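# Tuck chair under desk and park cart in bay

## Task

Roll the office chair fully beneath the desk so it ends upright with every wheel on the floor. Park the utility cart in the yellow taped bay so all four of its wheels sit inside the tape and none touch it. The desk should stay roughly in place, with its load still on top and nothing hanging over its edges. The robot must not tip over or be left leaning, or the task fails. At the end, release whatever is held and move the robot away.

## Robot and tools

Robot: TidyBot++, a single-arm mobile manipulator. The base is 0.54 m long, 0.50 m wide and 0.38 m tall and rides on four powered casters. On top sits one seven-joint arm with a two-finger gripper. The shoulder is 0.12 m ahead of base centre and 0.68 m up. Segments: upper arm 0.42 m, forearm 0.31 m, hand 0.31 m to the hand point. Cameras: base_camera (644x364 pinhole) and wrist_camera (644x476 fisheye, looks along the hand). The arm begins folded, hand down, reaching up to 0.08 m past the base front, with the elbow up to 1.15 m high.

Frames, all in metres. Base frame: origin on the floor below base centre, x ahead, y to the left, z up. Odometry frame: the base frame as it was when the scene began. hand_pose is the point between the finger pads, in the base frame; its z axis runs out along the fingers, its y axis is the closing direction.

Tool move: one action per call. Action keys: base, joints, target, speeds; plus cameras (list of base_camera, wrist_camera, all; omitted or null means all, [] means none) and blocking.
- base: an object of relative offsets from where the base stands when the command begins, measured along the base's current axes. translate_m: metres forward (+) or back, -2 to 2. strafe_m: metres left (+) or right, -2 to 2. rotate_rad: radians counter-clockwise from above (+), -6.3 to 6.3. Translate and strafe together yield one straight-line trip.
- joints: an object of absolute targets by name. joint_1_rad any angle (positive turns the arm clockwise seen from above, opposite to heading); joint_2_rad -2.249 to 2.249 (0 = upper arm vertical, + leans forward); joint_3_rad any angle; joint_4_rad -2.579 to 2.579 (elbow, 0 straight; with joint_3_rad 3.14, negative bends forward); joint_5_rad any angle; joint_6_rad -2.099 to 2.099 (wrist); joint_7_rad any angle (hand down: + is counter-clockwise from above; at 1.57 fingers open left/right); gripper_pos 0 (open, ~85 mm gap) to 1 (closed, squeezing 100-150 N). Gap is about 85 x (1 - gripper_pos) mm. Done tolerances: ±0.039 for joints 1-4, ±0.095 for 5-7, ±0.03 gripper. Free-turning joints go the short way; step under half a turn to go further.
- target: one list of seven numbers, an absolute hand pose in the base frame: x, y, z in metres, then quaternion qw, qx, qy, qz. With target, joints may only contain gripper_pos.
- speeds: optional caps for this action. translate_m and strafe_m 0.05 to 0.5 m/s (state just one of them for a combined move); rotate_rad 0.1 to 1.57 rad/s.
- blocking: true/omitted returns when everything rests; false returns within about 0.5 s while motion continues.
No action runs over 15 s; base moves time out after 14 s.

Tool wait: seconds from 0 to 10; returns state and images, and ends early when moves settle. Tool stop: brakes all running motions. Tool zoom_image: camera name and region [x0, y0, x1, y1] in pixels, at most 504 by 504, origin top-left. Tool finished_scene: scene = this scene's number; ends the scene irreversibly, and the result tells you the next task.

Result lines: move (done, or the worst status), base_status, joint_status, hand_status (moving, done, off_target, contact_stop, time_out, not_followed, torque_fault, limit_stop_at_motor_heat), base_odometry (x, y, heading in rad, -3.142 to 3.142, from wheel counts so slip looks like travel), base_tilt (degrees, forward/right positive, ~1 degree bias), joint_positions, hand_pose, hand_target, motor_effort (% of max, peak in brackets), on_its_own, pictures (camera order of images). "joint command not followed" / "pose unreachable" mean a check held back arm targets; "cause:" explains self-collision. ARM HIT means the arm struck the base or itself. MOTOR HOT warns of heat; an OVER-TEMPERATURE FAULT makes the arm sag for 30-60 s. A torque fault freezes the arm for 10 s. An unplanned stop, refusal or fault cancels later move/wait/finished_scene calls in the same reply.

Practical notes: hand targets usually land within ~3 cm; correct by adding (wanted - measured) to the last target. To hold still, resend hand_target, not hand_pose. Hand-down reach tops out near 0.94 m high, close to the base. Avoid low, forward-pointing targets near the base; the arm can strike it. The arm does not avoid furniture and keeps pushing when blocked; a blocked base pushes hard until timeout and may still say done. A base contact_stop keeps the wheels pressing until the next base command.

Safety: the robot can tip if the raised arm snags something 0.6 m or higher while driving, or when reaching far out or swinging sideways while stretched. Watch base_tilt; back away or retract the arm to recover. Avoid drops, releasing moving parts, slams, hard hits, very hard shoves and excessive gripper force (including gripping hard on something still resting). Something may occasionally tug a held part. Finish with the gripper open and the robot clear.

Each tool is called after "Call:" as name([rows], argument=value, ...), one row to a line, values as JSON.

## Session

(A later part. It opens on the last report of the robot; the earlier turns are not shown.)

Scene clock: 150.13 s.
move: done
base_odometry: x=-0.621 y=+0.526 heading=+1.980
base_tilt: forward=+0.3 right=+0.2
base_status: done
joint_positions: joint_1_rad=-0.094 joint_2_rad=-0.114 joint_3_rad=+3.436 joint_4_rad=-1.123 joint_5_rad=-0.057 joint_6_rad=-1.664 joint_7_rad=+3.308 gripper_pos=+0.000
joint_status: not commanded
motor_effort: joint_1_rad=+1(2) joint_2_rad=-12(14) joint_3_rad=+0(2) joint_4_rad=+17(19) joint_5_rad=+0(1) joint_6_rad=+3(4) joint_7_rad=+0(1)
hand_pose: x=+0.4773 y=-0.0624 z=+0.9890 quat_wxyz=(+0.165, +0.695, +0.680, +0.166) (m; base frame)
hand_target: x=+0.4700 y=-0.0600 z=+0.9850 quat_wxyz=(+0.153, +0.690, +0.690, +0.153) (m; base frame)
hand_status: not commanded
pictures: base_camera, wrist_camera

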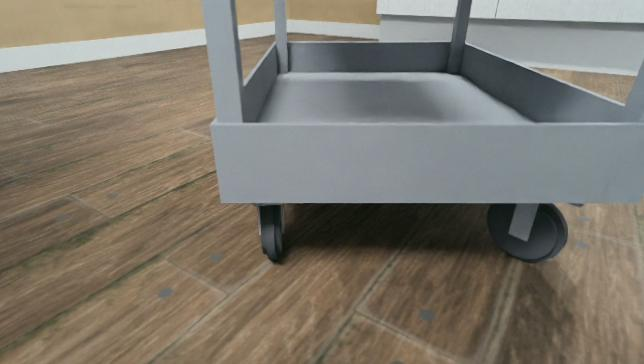

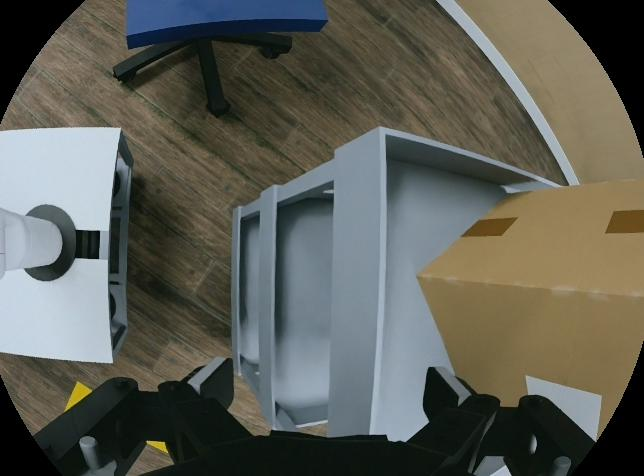

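Call:
move(base={"translate_m":0.055,"strafe_m":-0.14}, speeds={"translate_m":0.1}, cameras=["wrist_camera"])

Call:
move(target=[0.505,-0.065,0.89,0.153,0.69,0.69,0.153], cameras=["wrist_camera"])

Scene clock: 154.83 s.
move: done
base_odometry: x=-0.514 y=+0.632 heading=+1.981
base_tilt: forward=+0.3 right=+0.2
base_status: done
joint_positions: joint_1_rad=-0.095 joint_2_rad=-0.114 joint_3_rad=+3.436 joint_4_rad=-1.123 joint_5_rad=-0.057 joint_6_rad=-1.665 joint_7_rad=+3.308 gripper_pos=+0.000
joint_status: not commanded
motor_effort: joint_1_rad=+1(2) joint_2_rad=-12(13) joint_3_rad=-1(3) joint_4_rad=+18(19) joint_5_rad=+0(1) joint_6_rad=+3(4) joint_7_rad=+0(1)
hand_pose: x=+0.4769 y=-0.0622 z=+0.9889 quat_wxyz=(+0.164, +0.695, +0.680, +0.165) (m; base frame)
hand_target: x=+0.4700 y=-0.0600 z=+0.9850 quat_wxyz=(+0.153, +0.690, +0.690, +0.153) (m; base frame)
hand_status: not commanded
pictures: wrist_camera

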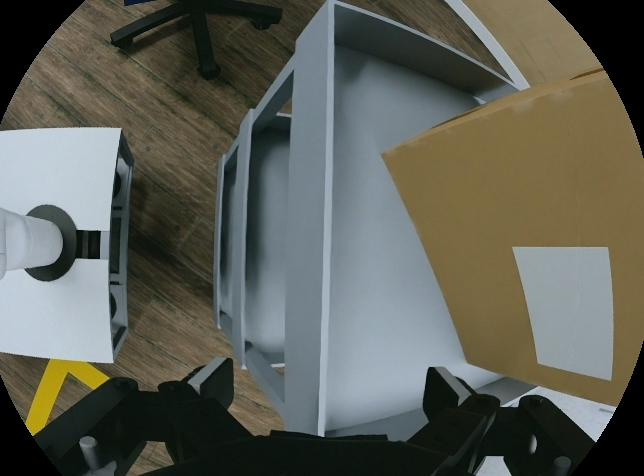

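Scene clock: 156.30 s.
move: off_target
base_odometry: x=-0.514 y=+0.632 heading=+1.981
base_tilt: forward=+0.3 right=+0.2
base_status: not commanded
joint_positions: joint_1_rad=-0.095 joint_2_rad=-0.114 joint_3_rad=+3.436 joint_4_rad=-1.438 joint_5_rad=-0.057 joint_6_rad=-1.419 joint_7_rad=+3.308 gripper_pos=+0.000
joint_status: not commanded
motor_effort: joint_1_rad=+1(1) joint_2_rad=-14(15) joint_3_rad=-1(1) joint_4_rad=+19(20) joint_5_rad=+0(0) joint_6_rad=+2(3) joint_7_rad=-1(1)
hand_pose: x=+0.4962 y=-0.0628 z=+0.8893 quat_wxyz=(+0.136, +0.705, +0.680, +0.148) (m; base frame)
hand_target: x=+0.5050 y=-0.0650 z=+0.8900 quat_wxyz=(+0.153, +0.690, +0.690, +0.153) (m; base frame)
hand_status: off_target (0.009 m and 2.9 deg from the pose sent, 0.103 m and 2.3 deg at the start)
pictures: wrist_camera

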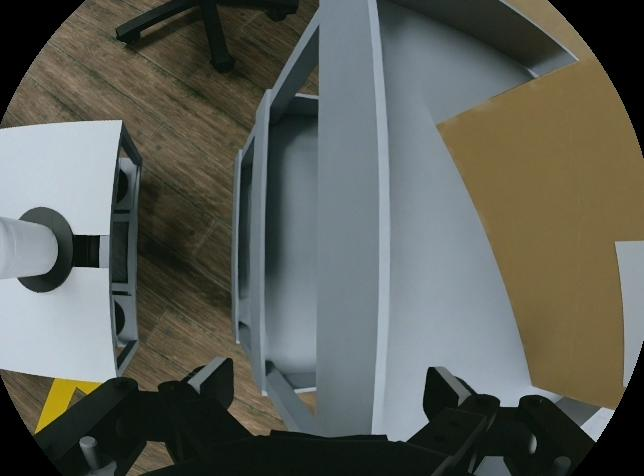

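Call:
move(base={"translate_m":0.022}, cameras=[])

Call:
move(target=[0.522,-0.065,0.845,0.153,0.69,0.69,0.153], cameras=[])

Call:
move(joints={"gripper_pos":1}, cameras=["wrist_camera"])

Scene clock: 159.23 s.
move: done
base_odometry: x=-0.523 y=+0.653 heading=+1.980
base_tilt: forward=+0.3 right=+0.2
base_status: done
joint_positions: joint_1_rad=-0.095 joint_2_rad=-0.113 joint_3_rad=+3.436 joint_4_rad=-1.438 joint_5_rad=-0.057 joint_6_rad=-1.411 joint_7_rad=+3.308 gripper_pos=+0.000
joint_status: not commanded
motor_effort: joint_1_rad=+1(2) joint_2_rad=-14(16) joint_3_rad=-1(2) joint_4_rad=+19(21) joint_5_rad=+0(0) joint_6_rad=+2(3) joint_7_rad=+0(1)
hand_pose: x=+0.4985 y=-0.0633 z=+0.8900 quat_wxyz=(+0.139, +0.704, +0.680, +0.150) (m; base frame)
hand_target: x=+0.5050 y=-0.0650 z=+0.8900 quat_wxyz=(+0.153, +0.690, +0.690, +0.153) (m; base frame)
hand_status: not commanded
pictures: none
No camera images: "cameras" was empty.

Scene clock: 160.50 s.
move: off_target
base_odometry: x=-0.523 y=+0.653 heading=+1.980
base_tilt: forward=+0.3 right=+0.2
base_status: not commanded
joint_positions: joint_1_rad=-0.090 joint_2_rad=-0.104 joint_3_rad=+3.435 joint_4_rad=-1.565 joint_5_rad=-0.057 joint_6_rad=-1.270 joint_7_rad=+3.309 gripper_pos=+0.000
joint_status: not commanded
motor_effort: joint_1_rad=+1(1) joint_2_rad=-15(15) joint_3_rad=+0(1) joint_4_rad=+20(22) joint_5_rad=+0(0) joint_6_rad=+2(3) joint_7_rad=+0(1)
hand_pose: x=+0.5108 y=-0.0664 z=+0.8488 quat_wxyz=(+0.142, +0.708, +0.676, +0.149) (m; base frame)
hand_target: x=+0.5220 y=-0.0650 z=+0.8450 quat_wxyz=(+0.153, +0.690, +0.690, +0.153) (m; base frame)
hand_status: off_target (0.012 m and 2.9 deg from the pose sent, 0.051 m and 2.6 deg at the start)
pictures: none
No camera images: "cameras" was empty.

Scene clock: 161.60 s.
move: off_target
base_odometry: x=-0.523 y=+0.653 heading=+1.980
base_tilt: forward=+0.3 right=+0.2
base_status: not commanded
joint_positions: joint_1_rad=-0.089 joint_2_rad=-0.102 joint_3_rad=+3.432 joint_4_rad=-1.561 joint_5_rad=-0.057 joint_6_rad=-1.276 joint_7_rad=+3.317 gripper_pos=+0.808
joint_status: gripper_pos off_target (ended at +0.808, target +1.000)
motor_effort: joint_1_rad=+2(2) joint_2_rad=-14(17) joint_3_rad=+0(1) joint_4_rad=+16(21) joint_5_rad=-1(2) joint_6_rad=+8(9) joint_7_rad=-1(2)
hand_pose: x=+0.5105 y=-0.0653 z=+0.8493 quat_wxyz=(+0.141, +0.705, +0.679, +0.148) (m; base frame)
hand_target: x=+0.5220 y=-0.0650 z=+0.8450 quat_wxyz=(+0.153, +0.690, +0.690, +0.153) (m; base frame)
hand_status: not commanded
pictures: wrist_camera

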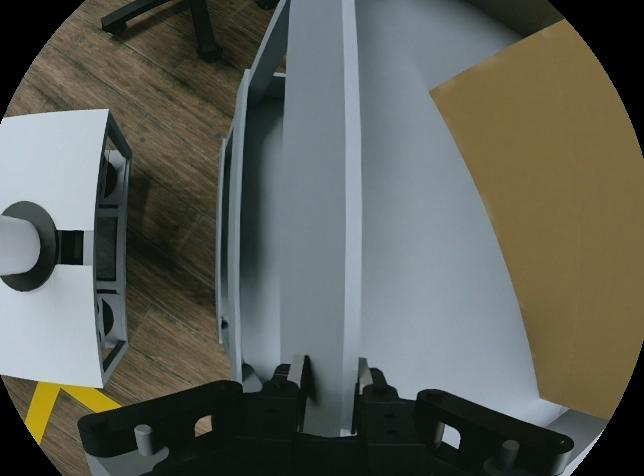

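Call:
move(base={"translate_m":-0.524,"strafe_m":-0.648}, speeds={"translate_m":0.1})

Scene clock: 172.07 s.
move: done
base_odometry: x=+0.280 y=+0.430 heading=+1.981
base_tilt: forward=+0.3 right=+0.2
base_status: done
joint_positions: joint_1_rad=-0.108 joint_2_rad=-0.102 joint_3_rad=+3.387 joint_4_rad=-1.559 joint_5_rad=-0.064 joint_6_rad=-1.286 joint_7_rad=+3.344 gripper_pos=+0.808
joint_status: not commanded
motor_effort: joint_1_rad=+6(11) joint_2_rad=-12(18) joint_3_rad=+5(10) joint_4_rad=+17(19) joint_5_rad=-1(5) joint_6_rad=+13(16) joint_7_rad=-5(6)
hand_pose: x=+0.5112 y=-0.0368 z=+0.8493 quat_wxyz=(+0.135, +0.673, +0.712, +0.149) (m; base frame)
hand_target: x=+0.5220 y=-0.0650 z=+0.8450 quat_wxyz=(+0.153, +0.690, +0.690, +0.153) (m; base frame)
hand_status: not commanded
pictures: base_camera, wrist_camera

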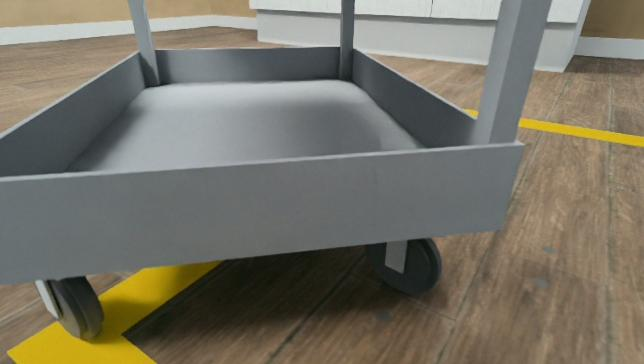

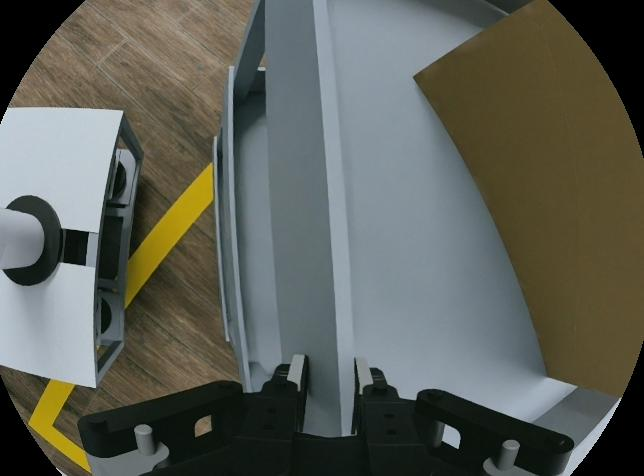

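Excellent. Rotate slowly.

Call:
move(base={"rotate_rad":-0.6}, speeds={"rotate_rad":0.12})

Scene clock: 178.87 s.
move: done
base_odometry: x=+0.280 y=+0.430 heading=+1.382
base_tilt: forward=+0.3 right=+0.2
base_status: done
joint_positions: joint_1_rad=-0.102 joint_2_rad=-0.105 joint_3_rad=+3.396 joint_4_rad=-1.559 joint_5_rad=-0.065 joint_6_rad=-1.297 joint_7_rad=+3.363 gripper_pos=+0.813
joint_status: not commanded
motor_effort: joint_1_rad=+4(12) joint_2_rad=-12(14) joint_3_rad=+3(11) joint_4_rad=+15(19) joint_5_rad=+0(4) joint_6_rad=+8(18) joint_7_rad=-3(9)
hand_pose: x=+0.5071 y=-0.0423 z=+0.8493 quat_wxyz=(+0.133, +0.672, +0.714, +0.146) (m; base frame)
hand_target: x=+0.5220 y=-0.0650 z=+0.8450 quat_wxyz=(+0.153, +0.690, +0.690, +0.153) (m; base frame)
hand_status: not commanded
pictures: base_camera, wrist_camera

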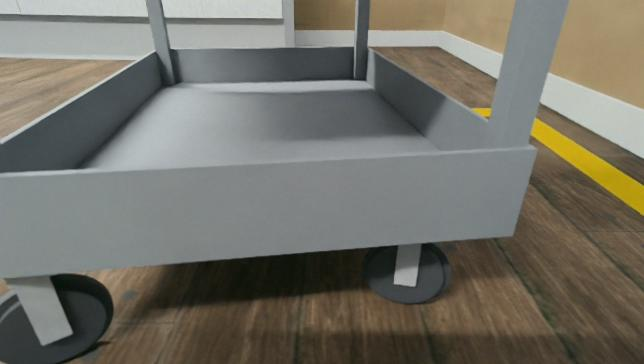

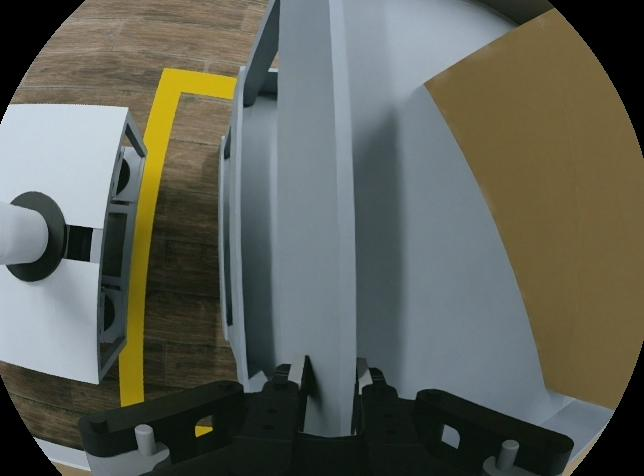

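Call:
move(joints={"gripper_pos":0}, cameras=[])

Call:
move(target=[0.47,-0.045,0.985,0.153,0.69,0.69,0.153], cameras=[])

Call:
move(base={"translate_m":-0.35}, cameras=["base_camera"])

Call:
move(base={"rotate_rad":1.3}, joints={"joint_1_rad":0,"joint_2_rad":-0.338,"joint_3_rad":3.14,"joint_4_rad":-2.5,"joint_5_rad":0,"joint_6_rad":0.4,"joint_7_rad":1.57})

Scene clock: 182.63 s.
move: done
base_odometry: x=+0.280 y=+0.430 heading=+1.382
base_tilt: forward=+0.3 right=+0.2
base_status: not commanded
joint_positions: joint_1_rad=-0.087 joint_2_rad=-0.103 joint_3_rad=+3.413 joint_4_rad=-1.575 joint_5_rad=-0.065 joint_6_rad=-1.254 joint_7_rad=+3.363 gripper_pos=+0.000
joint_status: all done
motor_effort: joint_1_rad=+1(4) joint_2_rad=-15(15) joint_3_rad=-1(3) joint_4_rad=+19(21) joint_5_rad=+0(1) joint_6_rad=+3(9) joint_7_rad=+0(3)
hand_pose: x=+0.5142 y=-0.0566 z=+0.8464 quat_wxyz=(+0.145, +0.683, +0.700, +0.151) (m; base frame)
hand_target: x=+0.5220 y=-0.0650 z=+0.8450 quat_wxyz=(+0.153, +0.690, +0.690, +0.153) (m; base frame)
hand_status: not commanded
pictures: none
No camera images: "cameras" was empty.

Scene clock: 184.60 s.
move: off_target
base_odometry: x=+0.280 y=+0.430 heading=+1.382
base_tilt: forward=+0.3 right=+0.2
base_status: not commanded
joint_positions: joint_1_rad=-0.109 joint_2_rad=-0.105 joint_3_rad=+3.413 joint_4_rad=-1.129 joint_5_rad=-0.065 joint_6_rad=-1.658 joint_7_rad=+3.322 gripper_pos=+0.000
joint_status: not commanded
motor_effort: joint_1_rad=+1(1) joint_2_rad=-11(16) joint_3_rad=-1(1) joint_4_rad=+17(21) joint_5_rad=+0(0) joint_6_rad=+3(3) joint_7_rad=+0(1)
hand_pose: x=+0.4829 y=-0.0456 z=+0.9846 quat_wxyz=(+0.159, +0.677, +0.700, +0.167) (m; base frame)
hand_target: x=+0.4700 y=-0.0450 z=+0.9850 quat_wxyz=(+0.153, +0.690, +0.690, +0.153) (m; base frame)
hand_status: off_target (0.013 m and 2.5 deg from the pose sent, 0.146 m and 1.7 deg at the start)
pictures: none
No camera images: "cameras" was empty.

Scene clock: 186.63 s.
move: done
base_odometry: x=+0.214 y=+0.086 heading=+1.381
base_tilt: forward=+0.3 right=+0.2
base_status: done
joint_positions: joint_1_rad=-0.110 joint_2_rad=-0.119 joint_3_rad=+3.413 joint_4_rad=-1.127 joint_5_rad=-0.065 joint_6_rad=-1.665 joint_7_rad=+3.322 gripper_pos=+0.000
joint_status: not commanded
motor_effort: joint_1_rad=+1(2) joint_2_rad=-12(17) joint_3_rad=+0(1) joint_4_rad=+17(19) joint_5_rad=+0(0) joint_6_rad=+3(4) joint_7_rad=+0(1)
hand_pose: x=+0.4770 y=-0.0451 z=+0.9895 quat_wxyz=(+0.161, +0.675, +0.699, +0.171) (m; base frame)
hand_target: x=+0.4700 y=-0.0450 z=+0.9850 quat_wxyz=(+0.153, +0.690, +0.690, +0.153) (m; base frame)
hand_status: not commanded
pictures: base_camera

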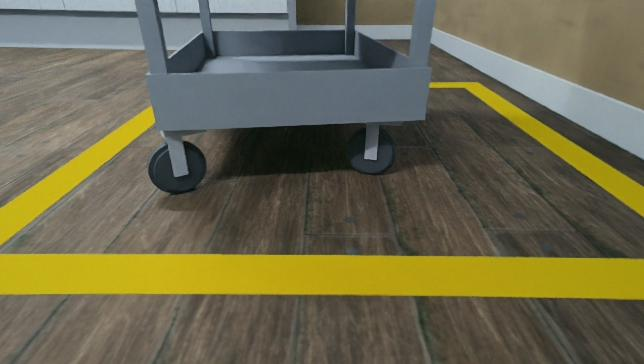

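Scene clock: 189.83 s.
move: done
base_odometry: x=+0.214 y=+0.086 heading=+2.681
base_tilt: forward=+0.3 right=+0.2
base_status: done
joint_positions: joint_1_rad=-0.012 joint_2_rad=-0.322 joint_3_rad=+3.155 joint_4_rad=-2.484 joint_5_rad=-0.050 joint_6_rad=+0.353 joint_7_rad=+1.621 gripper_pos=+0.000
joint_status: all done
motor_effort: joint_1_rad=+1(4) joint_2_rad=-7(17) joint_3_rad=+0(3) joint_4_rad=+19(23) joint_5_rad=+1(2) joint_6_rad=+7(9) joint_7_rad=+0(1)
hand_pose: x=+0.5494 y=-0.0046 z=+0.8323 quat_wxyz=(+0.006, +0.786, -0.005, +0.618) (m; base frame)
hand_target: x=+0.5461 y=+0.0021 z=+0.8444 quat_wxyz=(-0.001, +0.771, +0.000, +0.636) (m; base frame)
hand_status: not commanded
pictures: base_camera, wrist_camera

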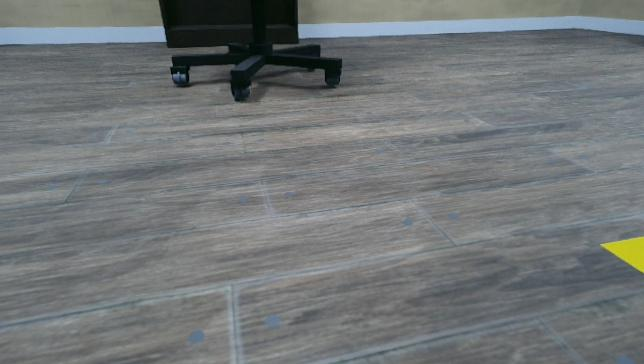

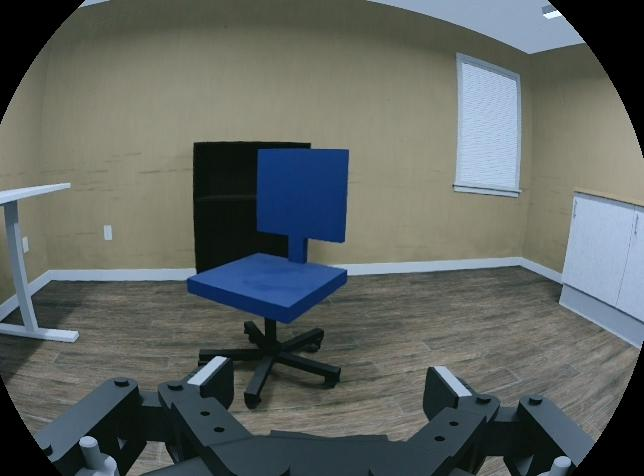

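Call:
move(base={"translate_m":1.3}, target=[0.56,0,0.82,0,0.7071,0,0.7071], cameras=[])

Call:
move(base={"strafe_m":-0.89,"rotate_rad":1.06})

Scene clock: 206.37 s.
move: off_target
base_odometry: x=-0.951 y=+0.664 heading=+2.681
base_tilt: forward=+0.3 right=+0.2
base_status: done
joint_positions: joint_1_rad=-0.006 joint_2_rad=-0.024 joint_3_rad=+3.155 joint_4_rad=-2.560 joint_5_rad=-0.034 joint_6_rad=+1.075 joint_7_rad=+1.615 gripper_pos=+0.000
joint_status: not commanded
motor_effort: joint_1_rad=+1(6) joint_2_rad=-13(20) joint_3_rad=+0(5) joint_4_rad=+16(21) joint_5_rad=+1(4) joint_6_rad=+8(9) joint_7_rad=+0(1)
hand_pose: x=+0.5972 y=-0.0112 z=+0.8777 quat_wxyz=(+0.023, +0.668, -0.004, +0.744) (m; base frame)
hand_target: x=+0.5938 y=-0.0003 z=+0.8829 quat_wxyz=(+0.000, +0.658, +0.000, +0.753) (m; base frame)
hand_status: off_target (0.070 m and 6.8 deg from the pose sent, 0.017 m and 13.7 deg at the start; a joint's target at an end of its range on 34 of 34 steps)
pictures: none
No camera images: "cameras" was empty.

Scene clock: 209.67 s.
move: done
base_odometry: x=-0.555 y=+1.461 heading=-2.542
base_tilt: forward=+0.3 right=+0.2
base_status: done
joint_positions: joint_1_rad=-0.004 joint_2_rad=-0.025 joint_3_rad=+3.154 joint_4_rad=-2.564 joint_5_rad=-0.032 joint_6_rad=+1.076 joint_7_rad=+1.615 gripper_pos=+0.000
joint_status: not commanded
motor_effort: joint_1_rad=+1(2) joint_2_rad=-14(16) joint_3_rad=+0(1) joint_4_rad=+15(17) joint_5_rad=+1(1) joint_6_rad=+8(8) joint_7_rad=+0(1)
hand_pose: x=+0.5959 y=-0.0113 z=+0.8769 quat_wxyz=(+0.023, +0.668, -0.003, +0.744) (m; base frame)
hand_target: x=+0.5938 y=-0.0003 z=+0.8829 quat_wxyz=(+0.000, +0.658, +0.000, +0.753) (m; base frame)
hand_status: not commanded
pictures: base_camera, wrist_camera

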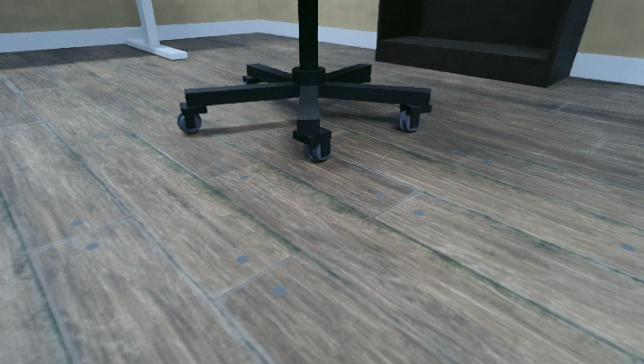

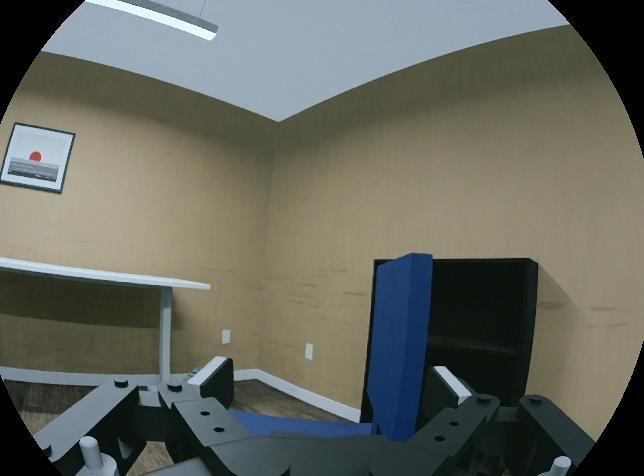

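Call:
move(base={"translate_m":0.4,"strafe_m":-0.24})

Scene clock: 215.57 s.
move: done
base_odometry: x=-1.020 y=+1.434 heading=-2.542
base_tilt: forward=+0.3 right=+0.2
base_status: done
joint_positions: joint_1_rad=-0.003 joint_2_rad=-0.023 joint_3_rad=+3.153 joint_4_rad=-2.564 joint_5_rad=-0.031 joint_6_rad=+1.076 joint_7_rad=+1.615 gripper_pos=+0.000
joint_status: not commanded
motor_effort: joint_1_rad=+1(2) joint_2_rad=-14(16) joint_3_rad=+0(1) joint_4_rad=+15(17) joint_5_rad=+1(1) joint_6_rad=+8(8) joint_7_rad=+0(1)
hand_pose: x=+0.5965 y=-0.0113 z=+0.8756 quat_wxyz=(+0.023, +0.669, -0.003, +0.743) (m; base frame)
hand_target: x=+0.5938 y=-0.0003 z=+0.8829 quat_wxyz=(+0.000, +0.658, +0.000, +0.753) (m; base frame)
hand_status: not commanded
pictures: base_camera, wrist_camera

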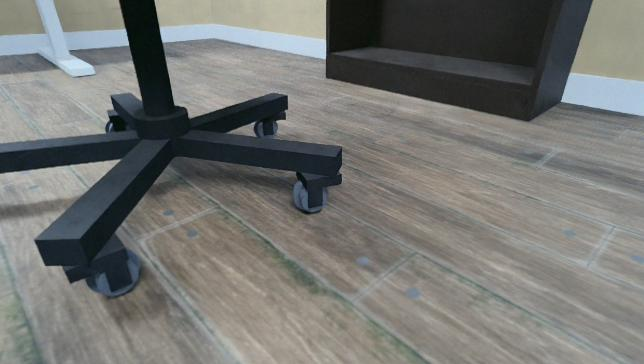

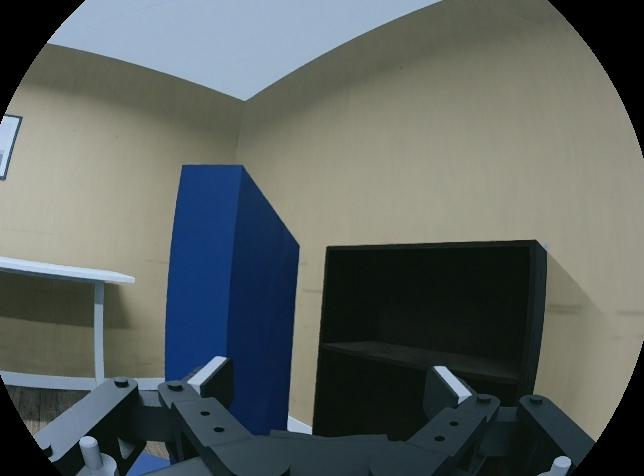

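Call:
move(base={"strafe_m":0.19,"rotate_rad":-0.12}, speeds={"strafe_m":0.15})

Scene clock: 220.97 s.
move: done
base_odometry: x=-0.913 y=+1.277 heading=-2.663
base_tilt: forward=+0.3 right=+0.1
base_status: done
joint_positions: joint_1_rad=-0.001 joint_2_rad=-0.023 joint_3_rad=+3.152 joint_4_rad=-2.564 joint_5_rad=-0.030 joint_6_rad=+1.076 joint_7_rad=+1.615 gripper_pos=+0.000
joint_status: not commanded
motor_effort: joint_1_rad=+1(2) joint_2_rad=-14(15) joint_3_rad=+0(2) joint_4_rad=+15(17) joint_5_rad=+1(2) joint_6_rad=+8(8) joint_7_rad=+0(1)
hand_pose: x=+0.5965 y=-0.0118 z=+0.8756 quat_wxyz=(+0.024, +0.669, -0.003, +0.743) (m; base frame)
hand_target: x=+0.5938 y=-0.0003 z=+0.8829 quat_wxyz=(+0.000, +0.658, +0.000, +0.753) (m; base frame)
hand_status: not commanded
pictures: base_camera, wrist_camera

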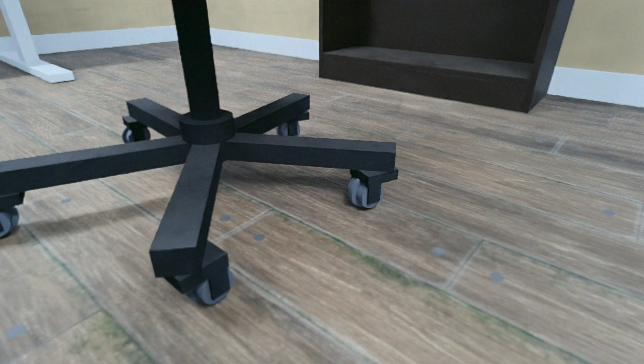

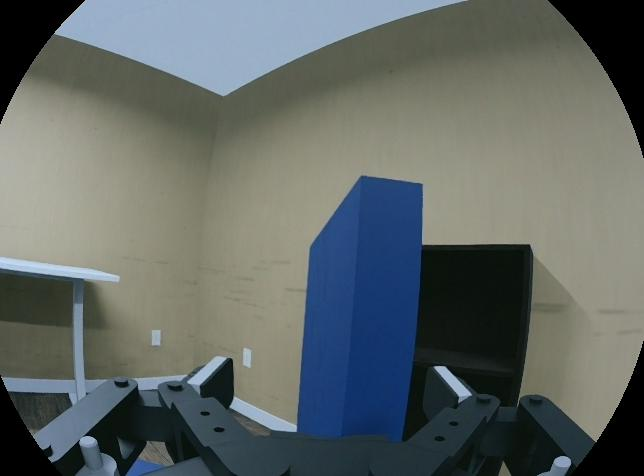

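Call:
move(base={"strafe_m":-0.1,"rotate_rad":0.07}, speeds={"strafe_m":0.15}, cameras=["wrist_camera"])

Call:
move(base={"translate_m":0.1}, speeds={"translate_m":0.1})

Scene clock: 226.77 s.
move: done
base_odometry: x=-0.959 y=+1.365 heading=-2.592
base_tilt: forward=+0.3 right=+0.2
base_status: done
joint_positions: joint_1_rad=+0.000 joint_2_rad=-0.023 joint_3_rad=+3.151 joint_4_rad=-2.564 joint_5_rad=-0.029 joint_6_rad=+1.076 joint_7_rad=+1.615 gripper_pos=+0.000
joint_status: not commanded
motor_effort: joint_1_rad=+1(3) joint_2_rad=-14(14) joint_3_rad=+0(2) joint_4_rad=+15(17) joint_5_rad=+1(1) joint_6_rad=+8(8) joint_7_rad=+0(1)
hand_pose: x=+0.5965 y=-0.0110 z=+0.8756 quat_wxyz=(+0.023, +0.669, -0.002, +0.743) (m; base frame)
hand_target: x=+0.5938 y=-0.0003 z=+0.8829 quat_wxyz=(+0.000, +0.658, +0.000, +0.753) (m; base frame)
hand_status: not commanded
pictures: wrist_camera

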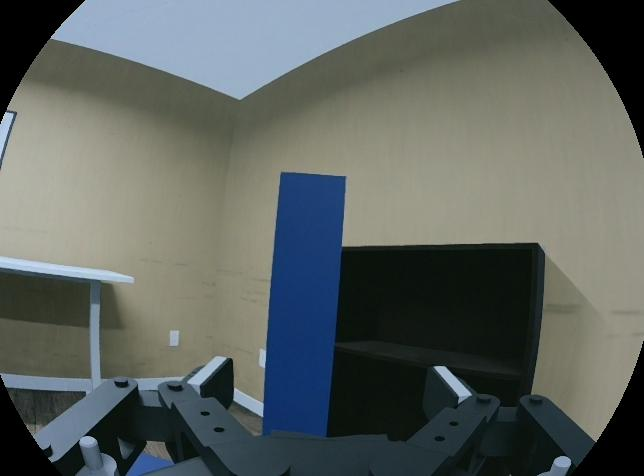

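Scene clock: 228.33 s.
move: done
base_odometry: x=-1.045 y=+1.313 heading=-2.592
base_tilt: forward=+0.3 right=+0.2
base_status: done
joint_positions: joint_1_rad=+0.000 joint_2_rad=-0.022 joint_3_rad=+3.151 joint_4_rad=-2.565 joint_5_rad=-0.029 joint_6_rad=+1.077 joint_7_rad=+1.615 gripper_pos=+0.000
joint_status: not commanded
motor_effort: joint_1_rad=+1(1) joint_2_rad=-13(16) joint_3_rad=+0(1) joint_4_rad=+15(17) joint_5_rad=+1(1) joint_6_rad=+7(8) joint_7_rad=+0(1)
hand_pose: x=+0.5965 y=-0.0110 z=+0.8754 quat_wxyz=(+0.023, +0.669, -0.002, +0.743) (m; base frame)
hand_target: x=+0.5938 y=-0.0003 z=+0.8829 quat_wxyz=(+0.000, +0.658, +0.000, +0.753) (m; base frame)
hand_status: not commanded
pictures: base_camera, wrist_camera

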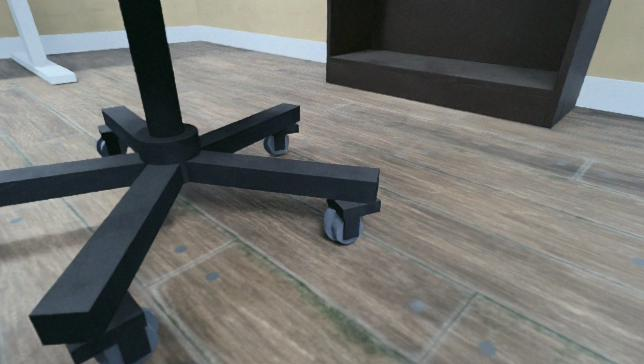

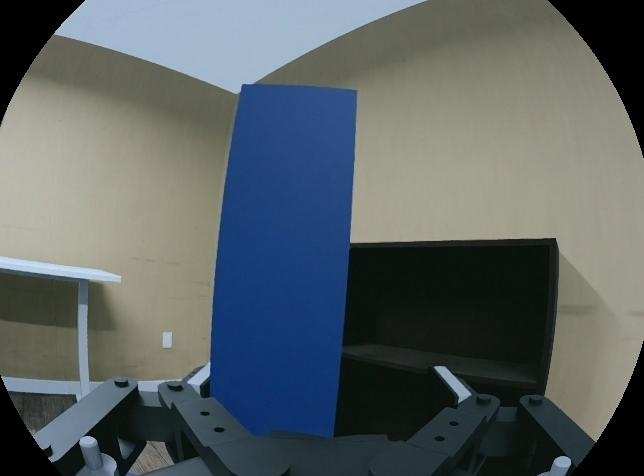

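Call:
move(base={"strafe_m":0.024}, cameras=["wrist_camera"])

Scene clock: 230.53 s.
move: done
base_odometry: x=-1.032 y=+1.293 heading=-2.592
base_tilt: forward=+0.3 right=+0.2
base_status: done
joint_positions: joint_1_rad=-0.001 joint_2_rad=-0.022 joint_3_rad=+3.150 joint_4_rad=-2.565 joint_5_rad=-0.027 joint_6_rad=+1.077 joint_7_rad=+1.615 gripper_pos=+0.000
joint_status: not commanded
motor_effort: joint_1_rad=+1(2) joint_2_rad=-13(15) joint_3_rad=+0(2) joint_4_rad=+16(17) joint_5_rad=+1(2) joint_6_rad=+8(8) joint_7_rad=+0(1)
hand_pose: x=+0.5965 y=-0.0099 z=+0.8754 quat_wxyz=(+0.023, +0.669, -0.001, +0.743) (m; base frame)
hand_target: x=+0.5938 y=-0.0003 z=+0.8829 quat_wxyz=(+0.000, +0.658, +0.000, +0.753) (m; base frame)
hand_status: not commanded
pictures: wrist_camera

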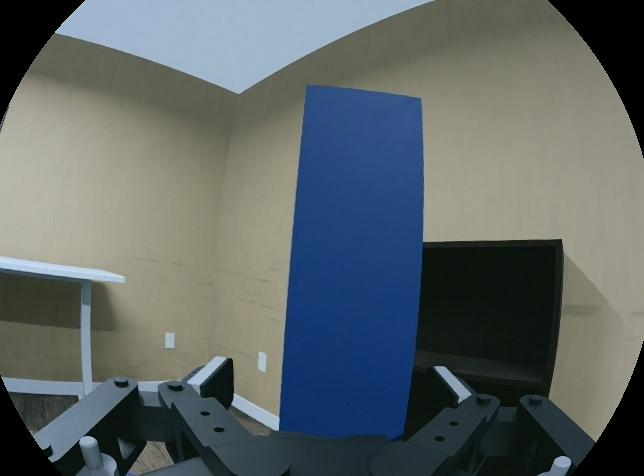

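Call:
move(base={"translate_m":0.06,"strafe_m":-0.007}, speeds={"translate_m":0.08}, cameras=["wrist_camera"])

Call:
move(joints={"gripper_pos":1}, cameras=["wrist_camera"])

Scene clock: 234.17 s.
move: done
base_odometry: x=-1.087 y=+1.267 heading=-2.592
base_tilt: forward=+0.3 right=+0.2
base_status: done
joint_positions: joint_1_rad=+0.013 joint_2_rad=-0.023 joint_3_rad=+3.161 joint_4_rad=-2.571 joint_5_rad=-0.026 joint_6_rad=+1.081 joint_7_rad=+1.614 gripper_pos=+0.000
joint_status: not commanded
motor_effort: joint_1_rad=-1(4) joint_2_rad=-13(15) joint_3_rad=-3(6) joint_4_rad=+16(20) joint_5_rad=+3(5) joint_6_rad=+8(9) joint_7_rad=+0(1)
hand_pose: x=+0.5944 y=-0.0210 z=+0.8738 quat_wxyz=(+0.031, +0.670, -0.009, +0.742) (m; base frame)
hand_target: x=+0.5938 y=-0.0003 z=+0.8829 quat_wxyz=(+0.000, +0.658, +0.000, +0.753) (m; base frame)
hand_status: not commanded
pictures: wrist_camera

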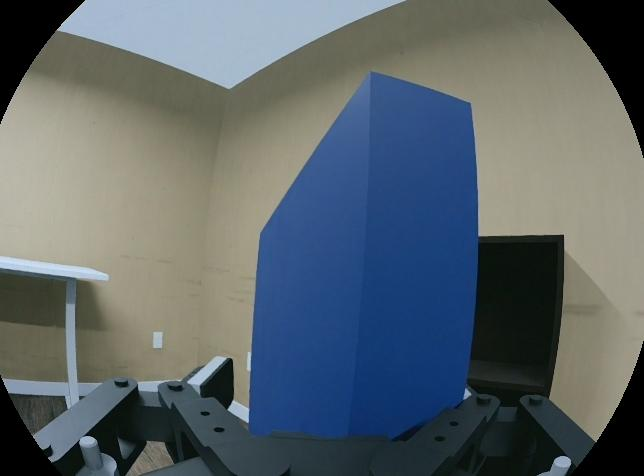

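Scene clock: 235.30 s.
move: off_target
base_odometry: x=-1.087 y=+1.267 heading=-2.592
base_tilt: forward=+0.3 right=+0.2
base_status: not commanded
joint_positions: joint_1_rad=-0.016 joint_2_rad=-0.032 joint_3_rad=+3.130 joint_4_rad=-2.588 joint_5_rad=+0.018 joint_6_rad=+1.092 joint_7_rad=+1.583 gripper_pos=+0.572
joint_status: gripper_pos off_target (ended at +0.572, target +1.000)
motor_effort: joint_1_rad=+5(7) joint_2_rad=-11(13) joint_3_rad=+3(8) joint_4_rad=+19(25) joint_5_rad=-2(7) joint_6_rad=+8(9) joint_7_rad=+4(5)
hand_pose: x=+0.5884 y=+0.0194 z=+0.8733 quat_wxyz=(-0.008, +0.668, +0.022, +0.744) (m; base frame)
hand_target: x=+0.5938 y=-0.0003 z=+0.8829 quat_wxyz=(+0.000, +0.658, +0.000, +0.753) (m; base frame)
hand_status: not commanded
pictures: wrist_camera

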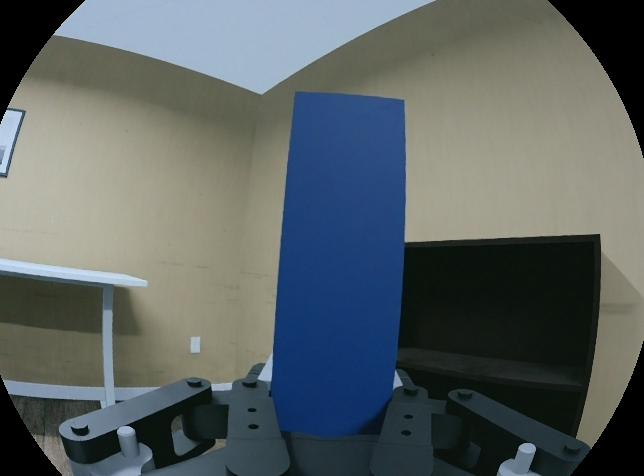

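Call:
move(base={"translate_m":-0.02,"strafe_m":1.15,"rotate_rad":-0.73}, speeds={"strafe_m":0.12,"rotate_rad":0.1})

Scene clock: 249.53 s.
move: done
base_odometry: x=-0.470 y=+0.297 heading=+2.961
base_tilt: forward=+0.3 right=+0.2
base_status: done
joint_positions: joint_1_rad=+0.089 joint_2_rad=-0.007 joint_3_rad=+3.248 joint_4_rad=-2.562 joint_5_rad=-0.064 joint_6_rad=+1.092 joint_7_rad=+1.583 gripper_pos=+0.573
joint_status: not commanded
motor_effort: joint_1_rad=-16(20) joint_2_rad=-16(23) joint_3_rad=-17(20) joint_4_rad=+14(24) joint_5_rad=+15(20) joint_6_rad=+7(11) joint_7_rad=-8(9)
hand_pose: x=+0.5882 y=-0.1095 z=+0.8740 quat_wxyz=(+0.085, +0.662, -0.092, +0.739) (m; base frame)
hand_target: x=+0.5938 y=-0.0003 z=+0.8829 quat_wxyz=(+0.000, +0.658, +0.000, +0.753) (m; base frame)
hand_status: not commanded
pictures: base_camera, wrist_camera

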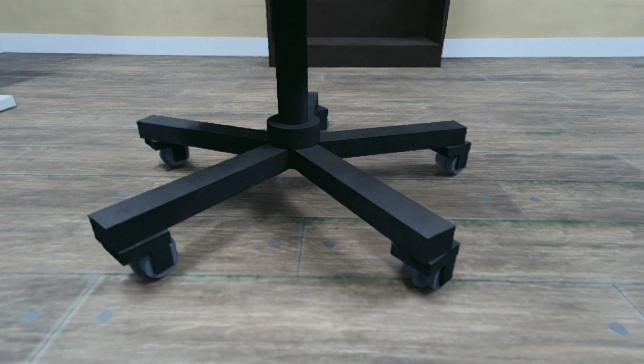

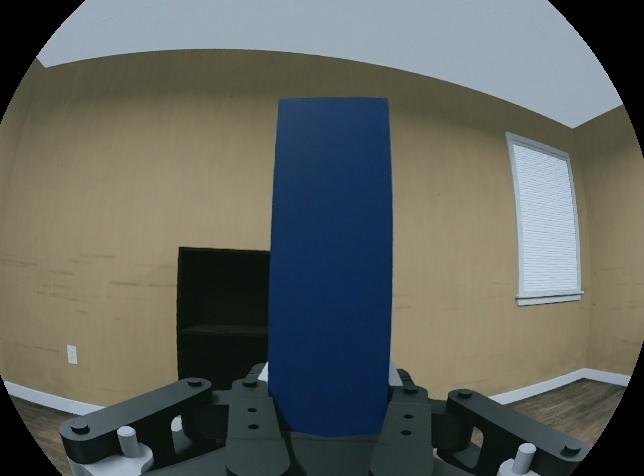

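Call:
move(base={"translate_m":-0.1,"rotate_rad":0.24}, speeds={"translate_m":0.1,"rotate_rad":0.15})

Call:
move(joints={"gripper_pos":0}, cameras=[])

Call:
move(base={"translate_m":-0.5})

Scene clock: 255.43 s.
move: done
base_odometry: x=-0.371 y=+0.279 heading=-3.085
base_tilt: forward=+0.3 right=+0.2
base_status: done
joint_positions: joint_1_rad=+0.098 joint_2_rad=-0.010 joint_3_rad=+3.258 joint_4_rad=-2.565 joint_5_rad=-0.085 joint_6_rad=+1.093 joint_7_rad=+1.583 gripper_pos=+0.573
joint_status: not commanded
motor_effort: joint_1_rad=-17(21) joint_2_rad=-14(25) joint_3_rad=-18(22) joint_4_rad=+16(18) joint_5_rad=+16(22) joint_6_rad=+6(10) joint_7_rad=-9(9)
hand_pose: x=+0.5833 y=-0.1236 z=+0.8742 quat_wxyz=(+0.094, +0.659, -0.109, +0.738) (m; base frame)
hand_target: x=+0.5938 y=-0.0003 z=+0.8829 quat_wxyz=(+0.000, +0.658, +0.000, +0.753) (m; base frame)
hand_status: not commanded
pictures: base_camera, wrist_camera

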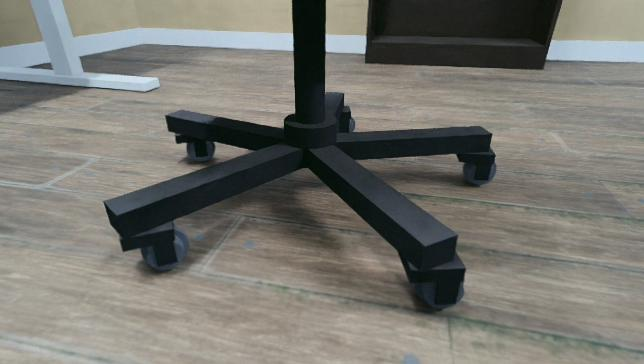

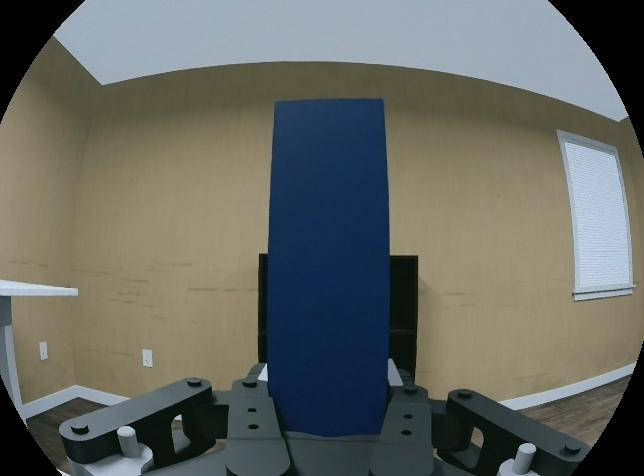

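Scene clock: 256.87 s.
move: done
base_odometry: x=-0.371 y=+0.279 heading=-3.083
base_tilt: forward=+0.3 right=+0.2
base_status: not commanded
joint_positions: joint_1_rad=+0.024 joint_2_rad=-0.030 joint_3_rad=+3.175 joint_4_rad=-2.584 joint_5_rad=-0.046 joint_6_rad=+1.095 joint_7_rad=+1.566 gripper_pos=+0.000
joint_status: all done
motor_effort: joint_1_rad=-2(17) joint_2_rad=-11(15) joint_3_rad=-2(18) joint_4_rad=+18(28) joint_5_rad=+4(16) joint_6_rad=+7(8) joint_7_rad=+0(9)
hand_pose: x=+0.5886 y=-0.0389 z=+0.8753 quat_wxyz=(+0.025, +0.665, -0.043, +0.745) (m; base frame)
hand_target: x=+0.5938 y=-0.0003 z=+0.8829 quat_wxyz=(+0.000, +0.658, +0.000, +0.753) (m; base frame)
hand_status: not commanded
pictures: none
No camera images: "cameras" was empty.

Scene clock: 259.23 s.
move: done
base_odometry: x=+0.128 y=+0.309 heading=-3.083
base_tilt: forward=+0.3 right=+0.2
base_status: done
joint_positions: joint_1_rad=+0.011 joint_2_rad=-0.027 joint_3_rad=+3.161 joint_4_rad=-2.574 joint_5_rad=-0.032 joint_6_rad=+1.095 joint_7_rad=+1.566 gripper_pos=+0.000
joint_status: not commanded
motor_effort: joint_1_rad=+1(1) joint_2_rad=-14(15) joint_3_rad=+0(3) joint_4_rad=+15(18) joint_5_rad=+1(3) joint_6_rad=+7(8) joint_7_rad=+0(1)
hand_pose: x=+0.5924 y=-0.0217 z=+0.8789 quat_wxyz=(+0.013, +0.663, -0.027, +0.748) (m; base frame)
hand_target: x=+0.5938 y=-0.0003 z=+0.8829 quat_wxyz=(+0.000, +0.658, +0.000, +0.753) (m; base frame)
hand_status: not commanded
pictures: base_camera, wrist_camera

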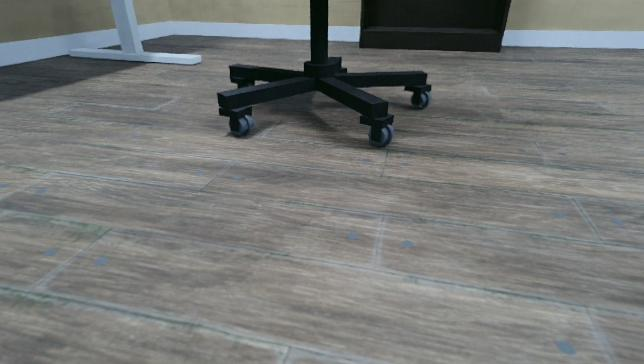

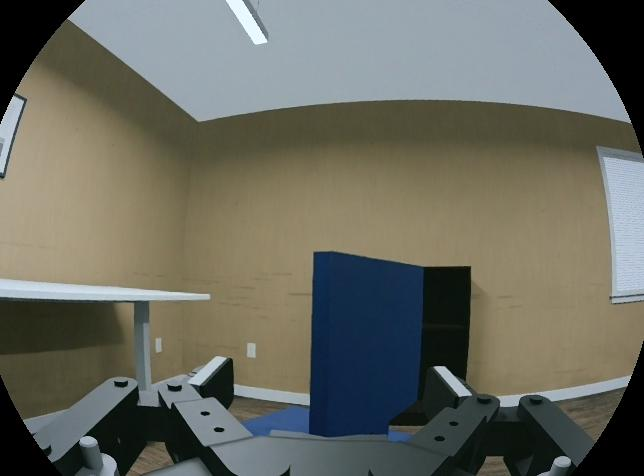

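Call:
move(base={"translate_m":0.5,"strafe_m":-0.3}, cameras=[])

Call:
move(base={"strafe_m":-0.68,"translate_m":0.15}, joints={"gripper_pos":1}, cameras=[])

Call:
move(base={"translate_m":0.75,"rotate_rad":1.333})

Scene clock: 267.13 s.
move: done
base_odometry: x=-0.389 y=+0.579 heading=-3.083
base_tilt: forward=+0.3 right=+0.2
base_status: done
joint_positions: joint_1_rad=+0.010 joint_2_rad=-0.023 joint_3_rad=+3.159 joint_4_rad=-2.573 joint_5_rad=-0.031 joint_6_rad=+1.095 joint_7_rad=+1.566 gripper_pos=+0.000
joint_status: not commanded
motor_effort: joint_1_rad=+1(2) joint_2_rad=-13(17) joint_3_rad=-1(1) joint_4_rad=+15(17) joint_5_rad=+1(1) joint_6_rad=+8(8) joint_7_rad=+0(1)
hand_pose: x=+0.5937 y=-0.0202 z=+0.8774 quat_wxyz=(+0.012, +0.665, -0.026, +0.747) (m; base frame)
hand_target: x=+0.5938 y=-0.0003 z=+0.8829 quat_wxyz=(+0.000, +0.658, +0.000, +0.753) (m; base frame)
hand_status: not commanded
pictures: none
No camera images: "cameras" was empty.

Scene clock: 269.83 s.
move: done
base_odometry: x=-0.579 y=+1.249 heading=-3.083
base_tilt: forward=+0.3 right=+0.2
base_status: done
joint_positions: joint_1_rad=+0.008 joint_2_rad=-0.023 joint_3_rad=+3.157 joint_4_rad=-2.573 joint_5_rad=-0.031 joint_6_rad=+1.095 joint_7_rad=+1.566 gripper_pos=+0.999
joint_status: all done
motor_effort: joint_1_rad=+1(2) joint_2_rad=-13(15) joint_3_rad=+0(1) joint_4_rad=+15(17) joint_5_rad=+1(1) joint_6_rad=+8(8) joint_7_rad=+0(1)
hand_pose: x=+0.5937 y=-0.0183 z=+0.8774 quat_wxyz=(+0.011, +0.665, -0.024, +0.747) (m; base frame)
hand_target: x=+0.5938 y=-0.0003 z=+0.8829 quat_wxyz=(+0.000, +0.658, +0.000, +0.753) (m; base frame)
hand_status: not commanded
pictures: none
No camera images: "cameras" was empty.

Scene clock: 273.00 s.
move: done
base_odometry: x=-1.327 y=+1.204 heading=-1.749
base_tilt: forward=+0.3 right=+0.2
base_status: done
joint_positions: joint_1_rad=+0.006 joint_2_rad=-0.023 joint_3_rad=+3.155 joint_4_rad=-2.573 joint_5_rad=-0.030 joint_6_rad=+1.095 joint_7_rad=+1.566 gripper_pos=+0.999
joint_status: not commanded
motor_effort: joint_1_rad=+1(2) joint_2_rad=-13(15) joint_3_rad=+0(2) joint_4_rad=+16(17) joint_5_rad=+1(2) joint_6_rad=+8(9) joint_7_rad=+0(1)
hand_pose: x=+0.5937 y=-0.0164 z=+0.8776 quat_wxyz=(+0.009, +0.665, -0.023, +0.747) (m; base frame)
hand_target: x=+0.5938 y=-0.0003 z=+0.8829 quat_wxyz=(+0.000, +0.658, +0.000, +0.753) (m; base frame)
hand_status: not commanded
pictures: base_camera, wrist_camera

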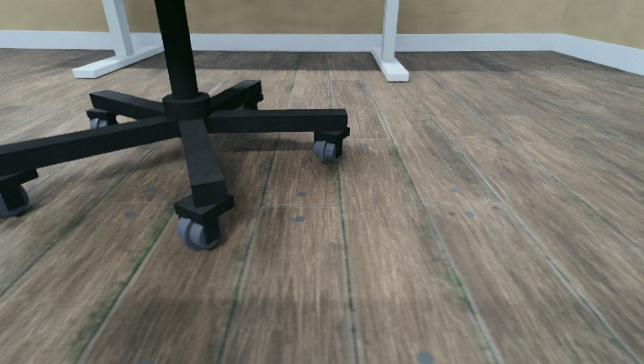

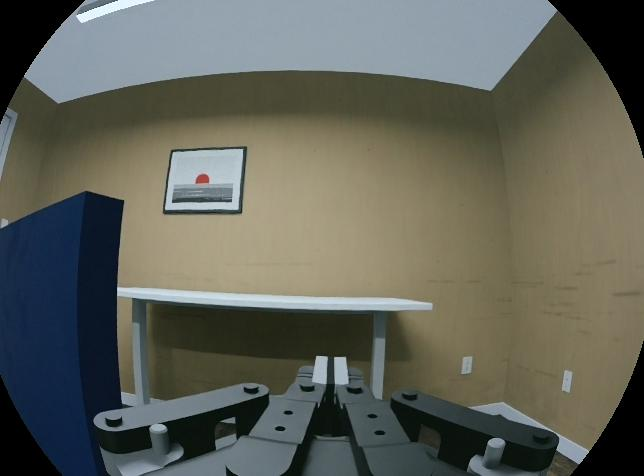

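Call:
move(base={"strafe_m":0.23}, cameras=["wrist_camera"])

Call:
move(base={"translate_m":0.28}, speeds={"translate_m":0.1})

Scene clock: 280.37 s.
move: done
base_odometry: x=-1.101 y=+1.164 heading=-1.749
base_tilt: forward=+0.3 right=+0.1
base_status: done
joint_positions: joint_1_rad=+0.004 joint_2_rad=-0.023 joint_3_rad=+3.152 joint_4_rad=-2.573 joint_5_rad=-0.028 joint_6_rad=+1.095 joint_7_rad=+1.566 gripper_pos=+0.999
joint_status: not commanded
motor_effort: joint_1_rad=+1(2) joint_2_rad=-14(15) joint_3_rad=+0(2) joint_4_rad=+16(17) joint_5_rad=+1(2) joint_6_rad=+8(8) joint_7_rad=+0(1)
hand_pose: x=+0.5938 y=-0.0131 z=+0.8776 quat_wxyz=(+0.007, +0.665, -0.020, +0.747) (m; base frame)
hand_target: x=+0.5938 y=-0.0003 z=+0.8829 quat_wxyz=(+0.000, +0.658, +0.000, +0.753) (m; base frame)
hand_status: not commanded
pictures: wrist_camera

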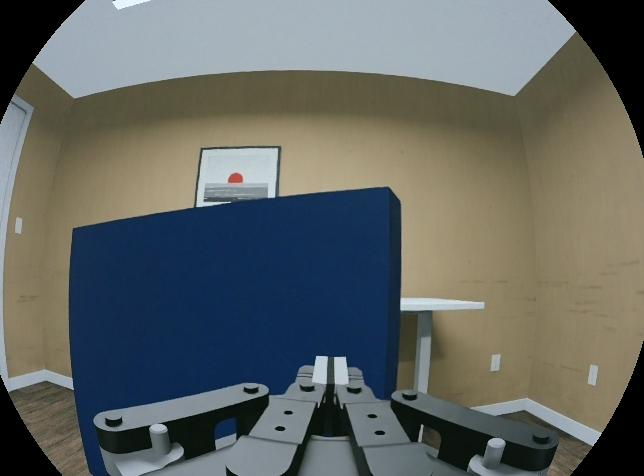

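Scene clock: 283.77 s.
move: done
base_odometry: x=-1.150 y=+0.888 heading=-1.749
base_tilt: forward=+0.3 right=+0.2
base_status: done
joint_positions: joint_1_rad=+0.038 joint_2_rad=-0.034 joint_3_rad=+3.190 joint_4_rad=-2.593 joint_5_rad=-0.025 joint_6_rad=+1.096 joint_7_rad=+1.566 gripper_pos=+0.999
joint_status: not commanded
motor_effort: joint_1_rad=-4(9) joint_2_rad=-12(14) joint_3_rad=-5(10) joint_4_rad=+21(24) joint_5_rad=+6(10) joint_6_rad=+8(9) joint_7_rad=+0(1)
hand_pose: x=+0.5856 y=-0.0460 z=+0.8733 quat_wxyz=(+0.033, +0.667, -0.043, +0.743) (m; base frame)
hand_target: x=+0.5938 y=-0.0003 z=+0.8829 quat_wxyz=(+0.000, +0.658, +0.000, +0.753) (m; base frame)
hand_status: not commanded
pictures: base_camera, wrist_camera

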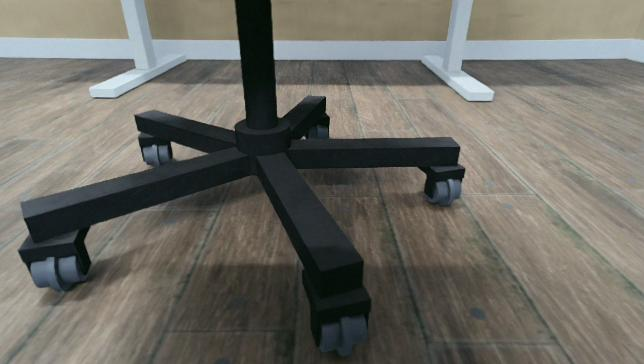

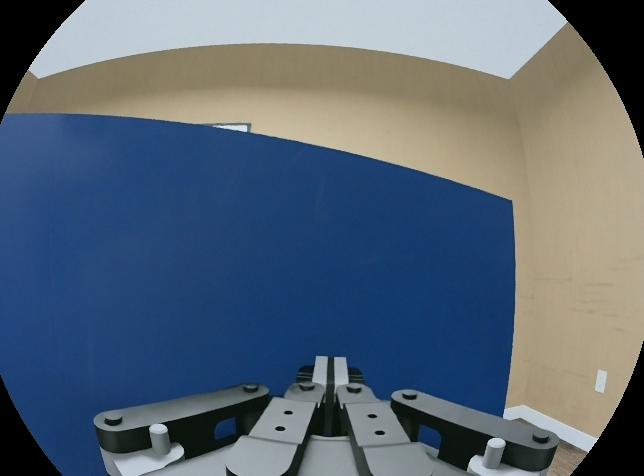

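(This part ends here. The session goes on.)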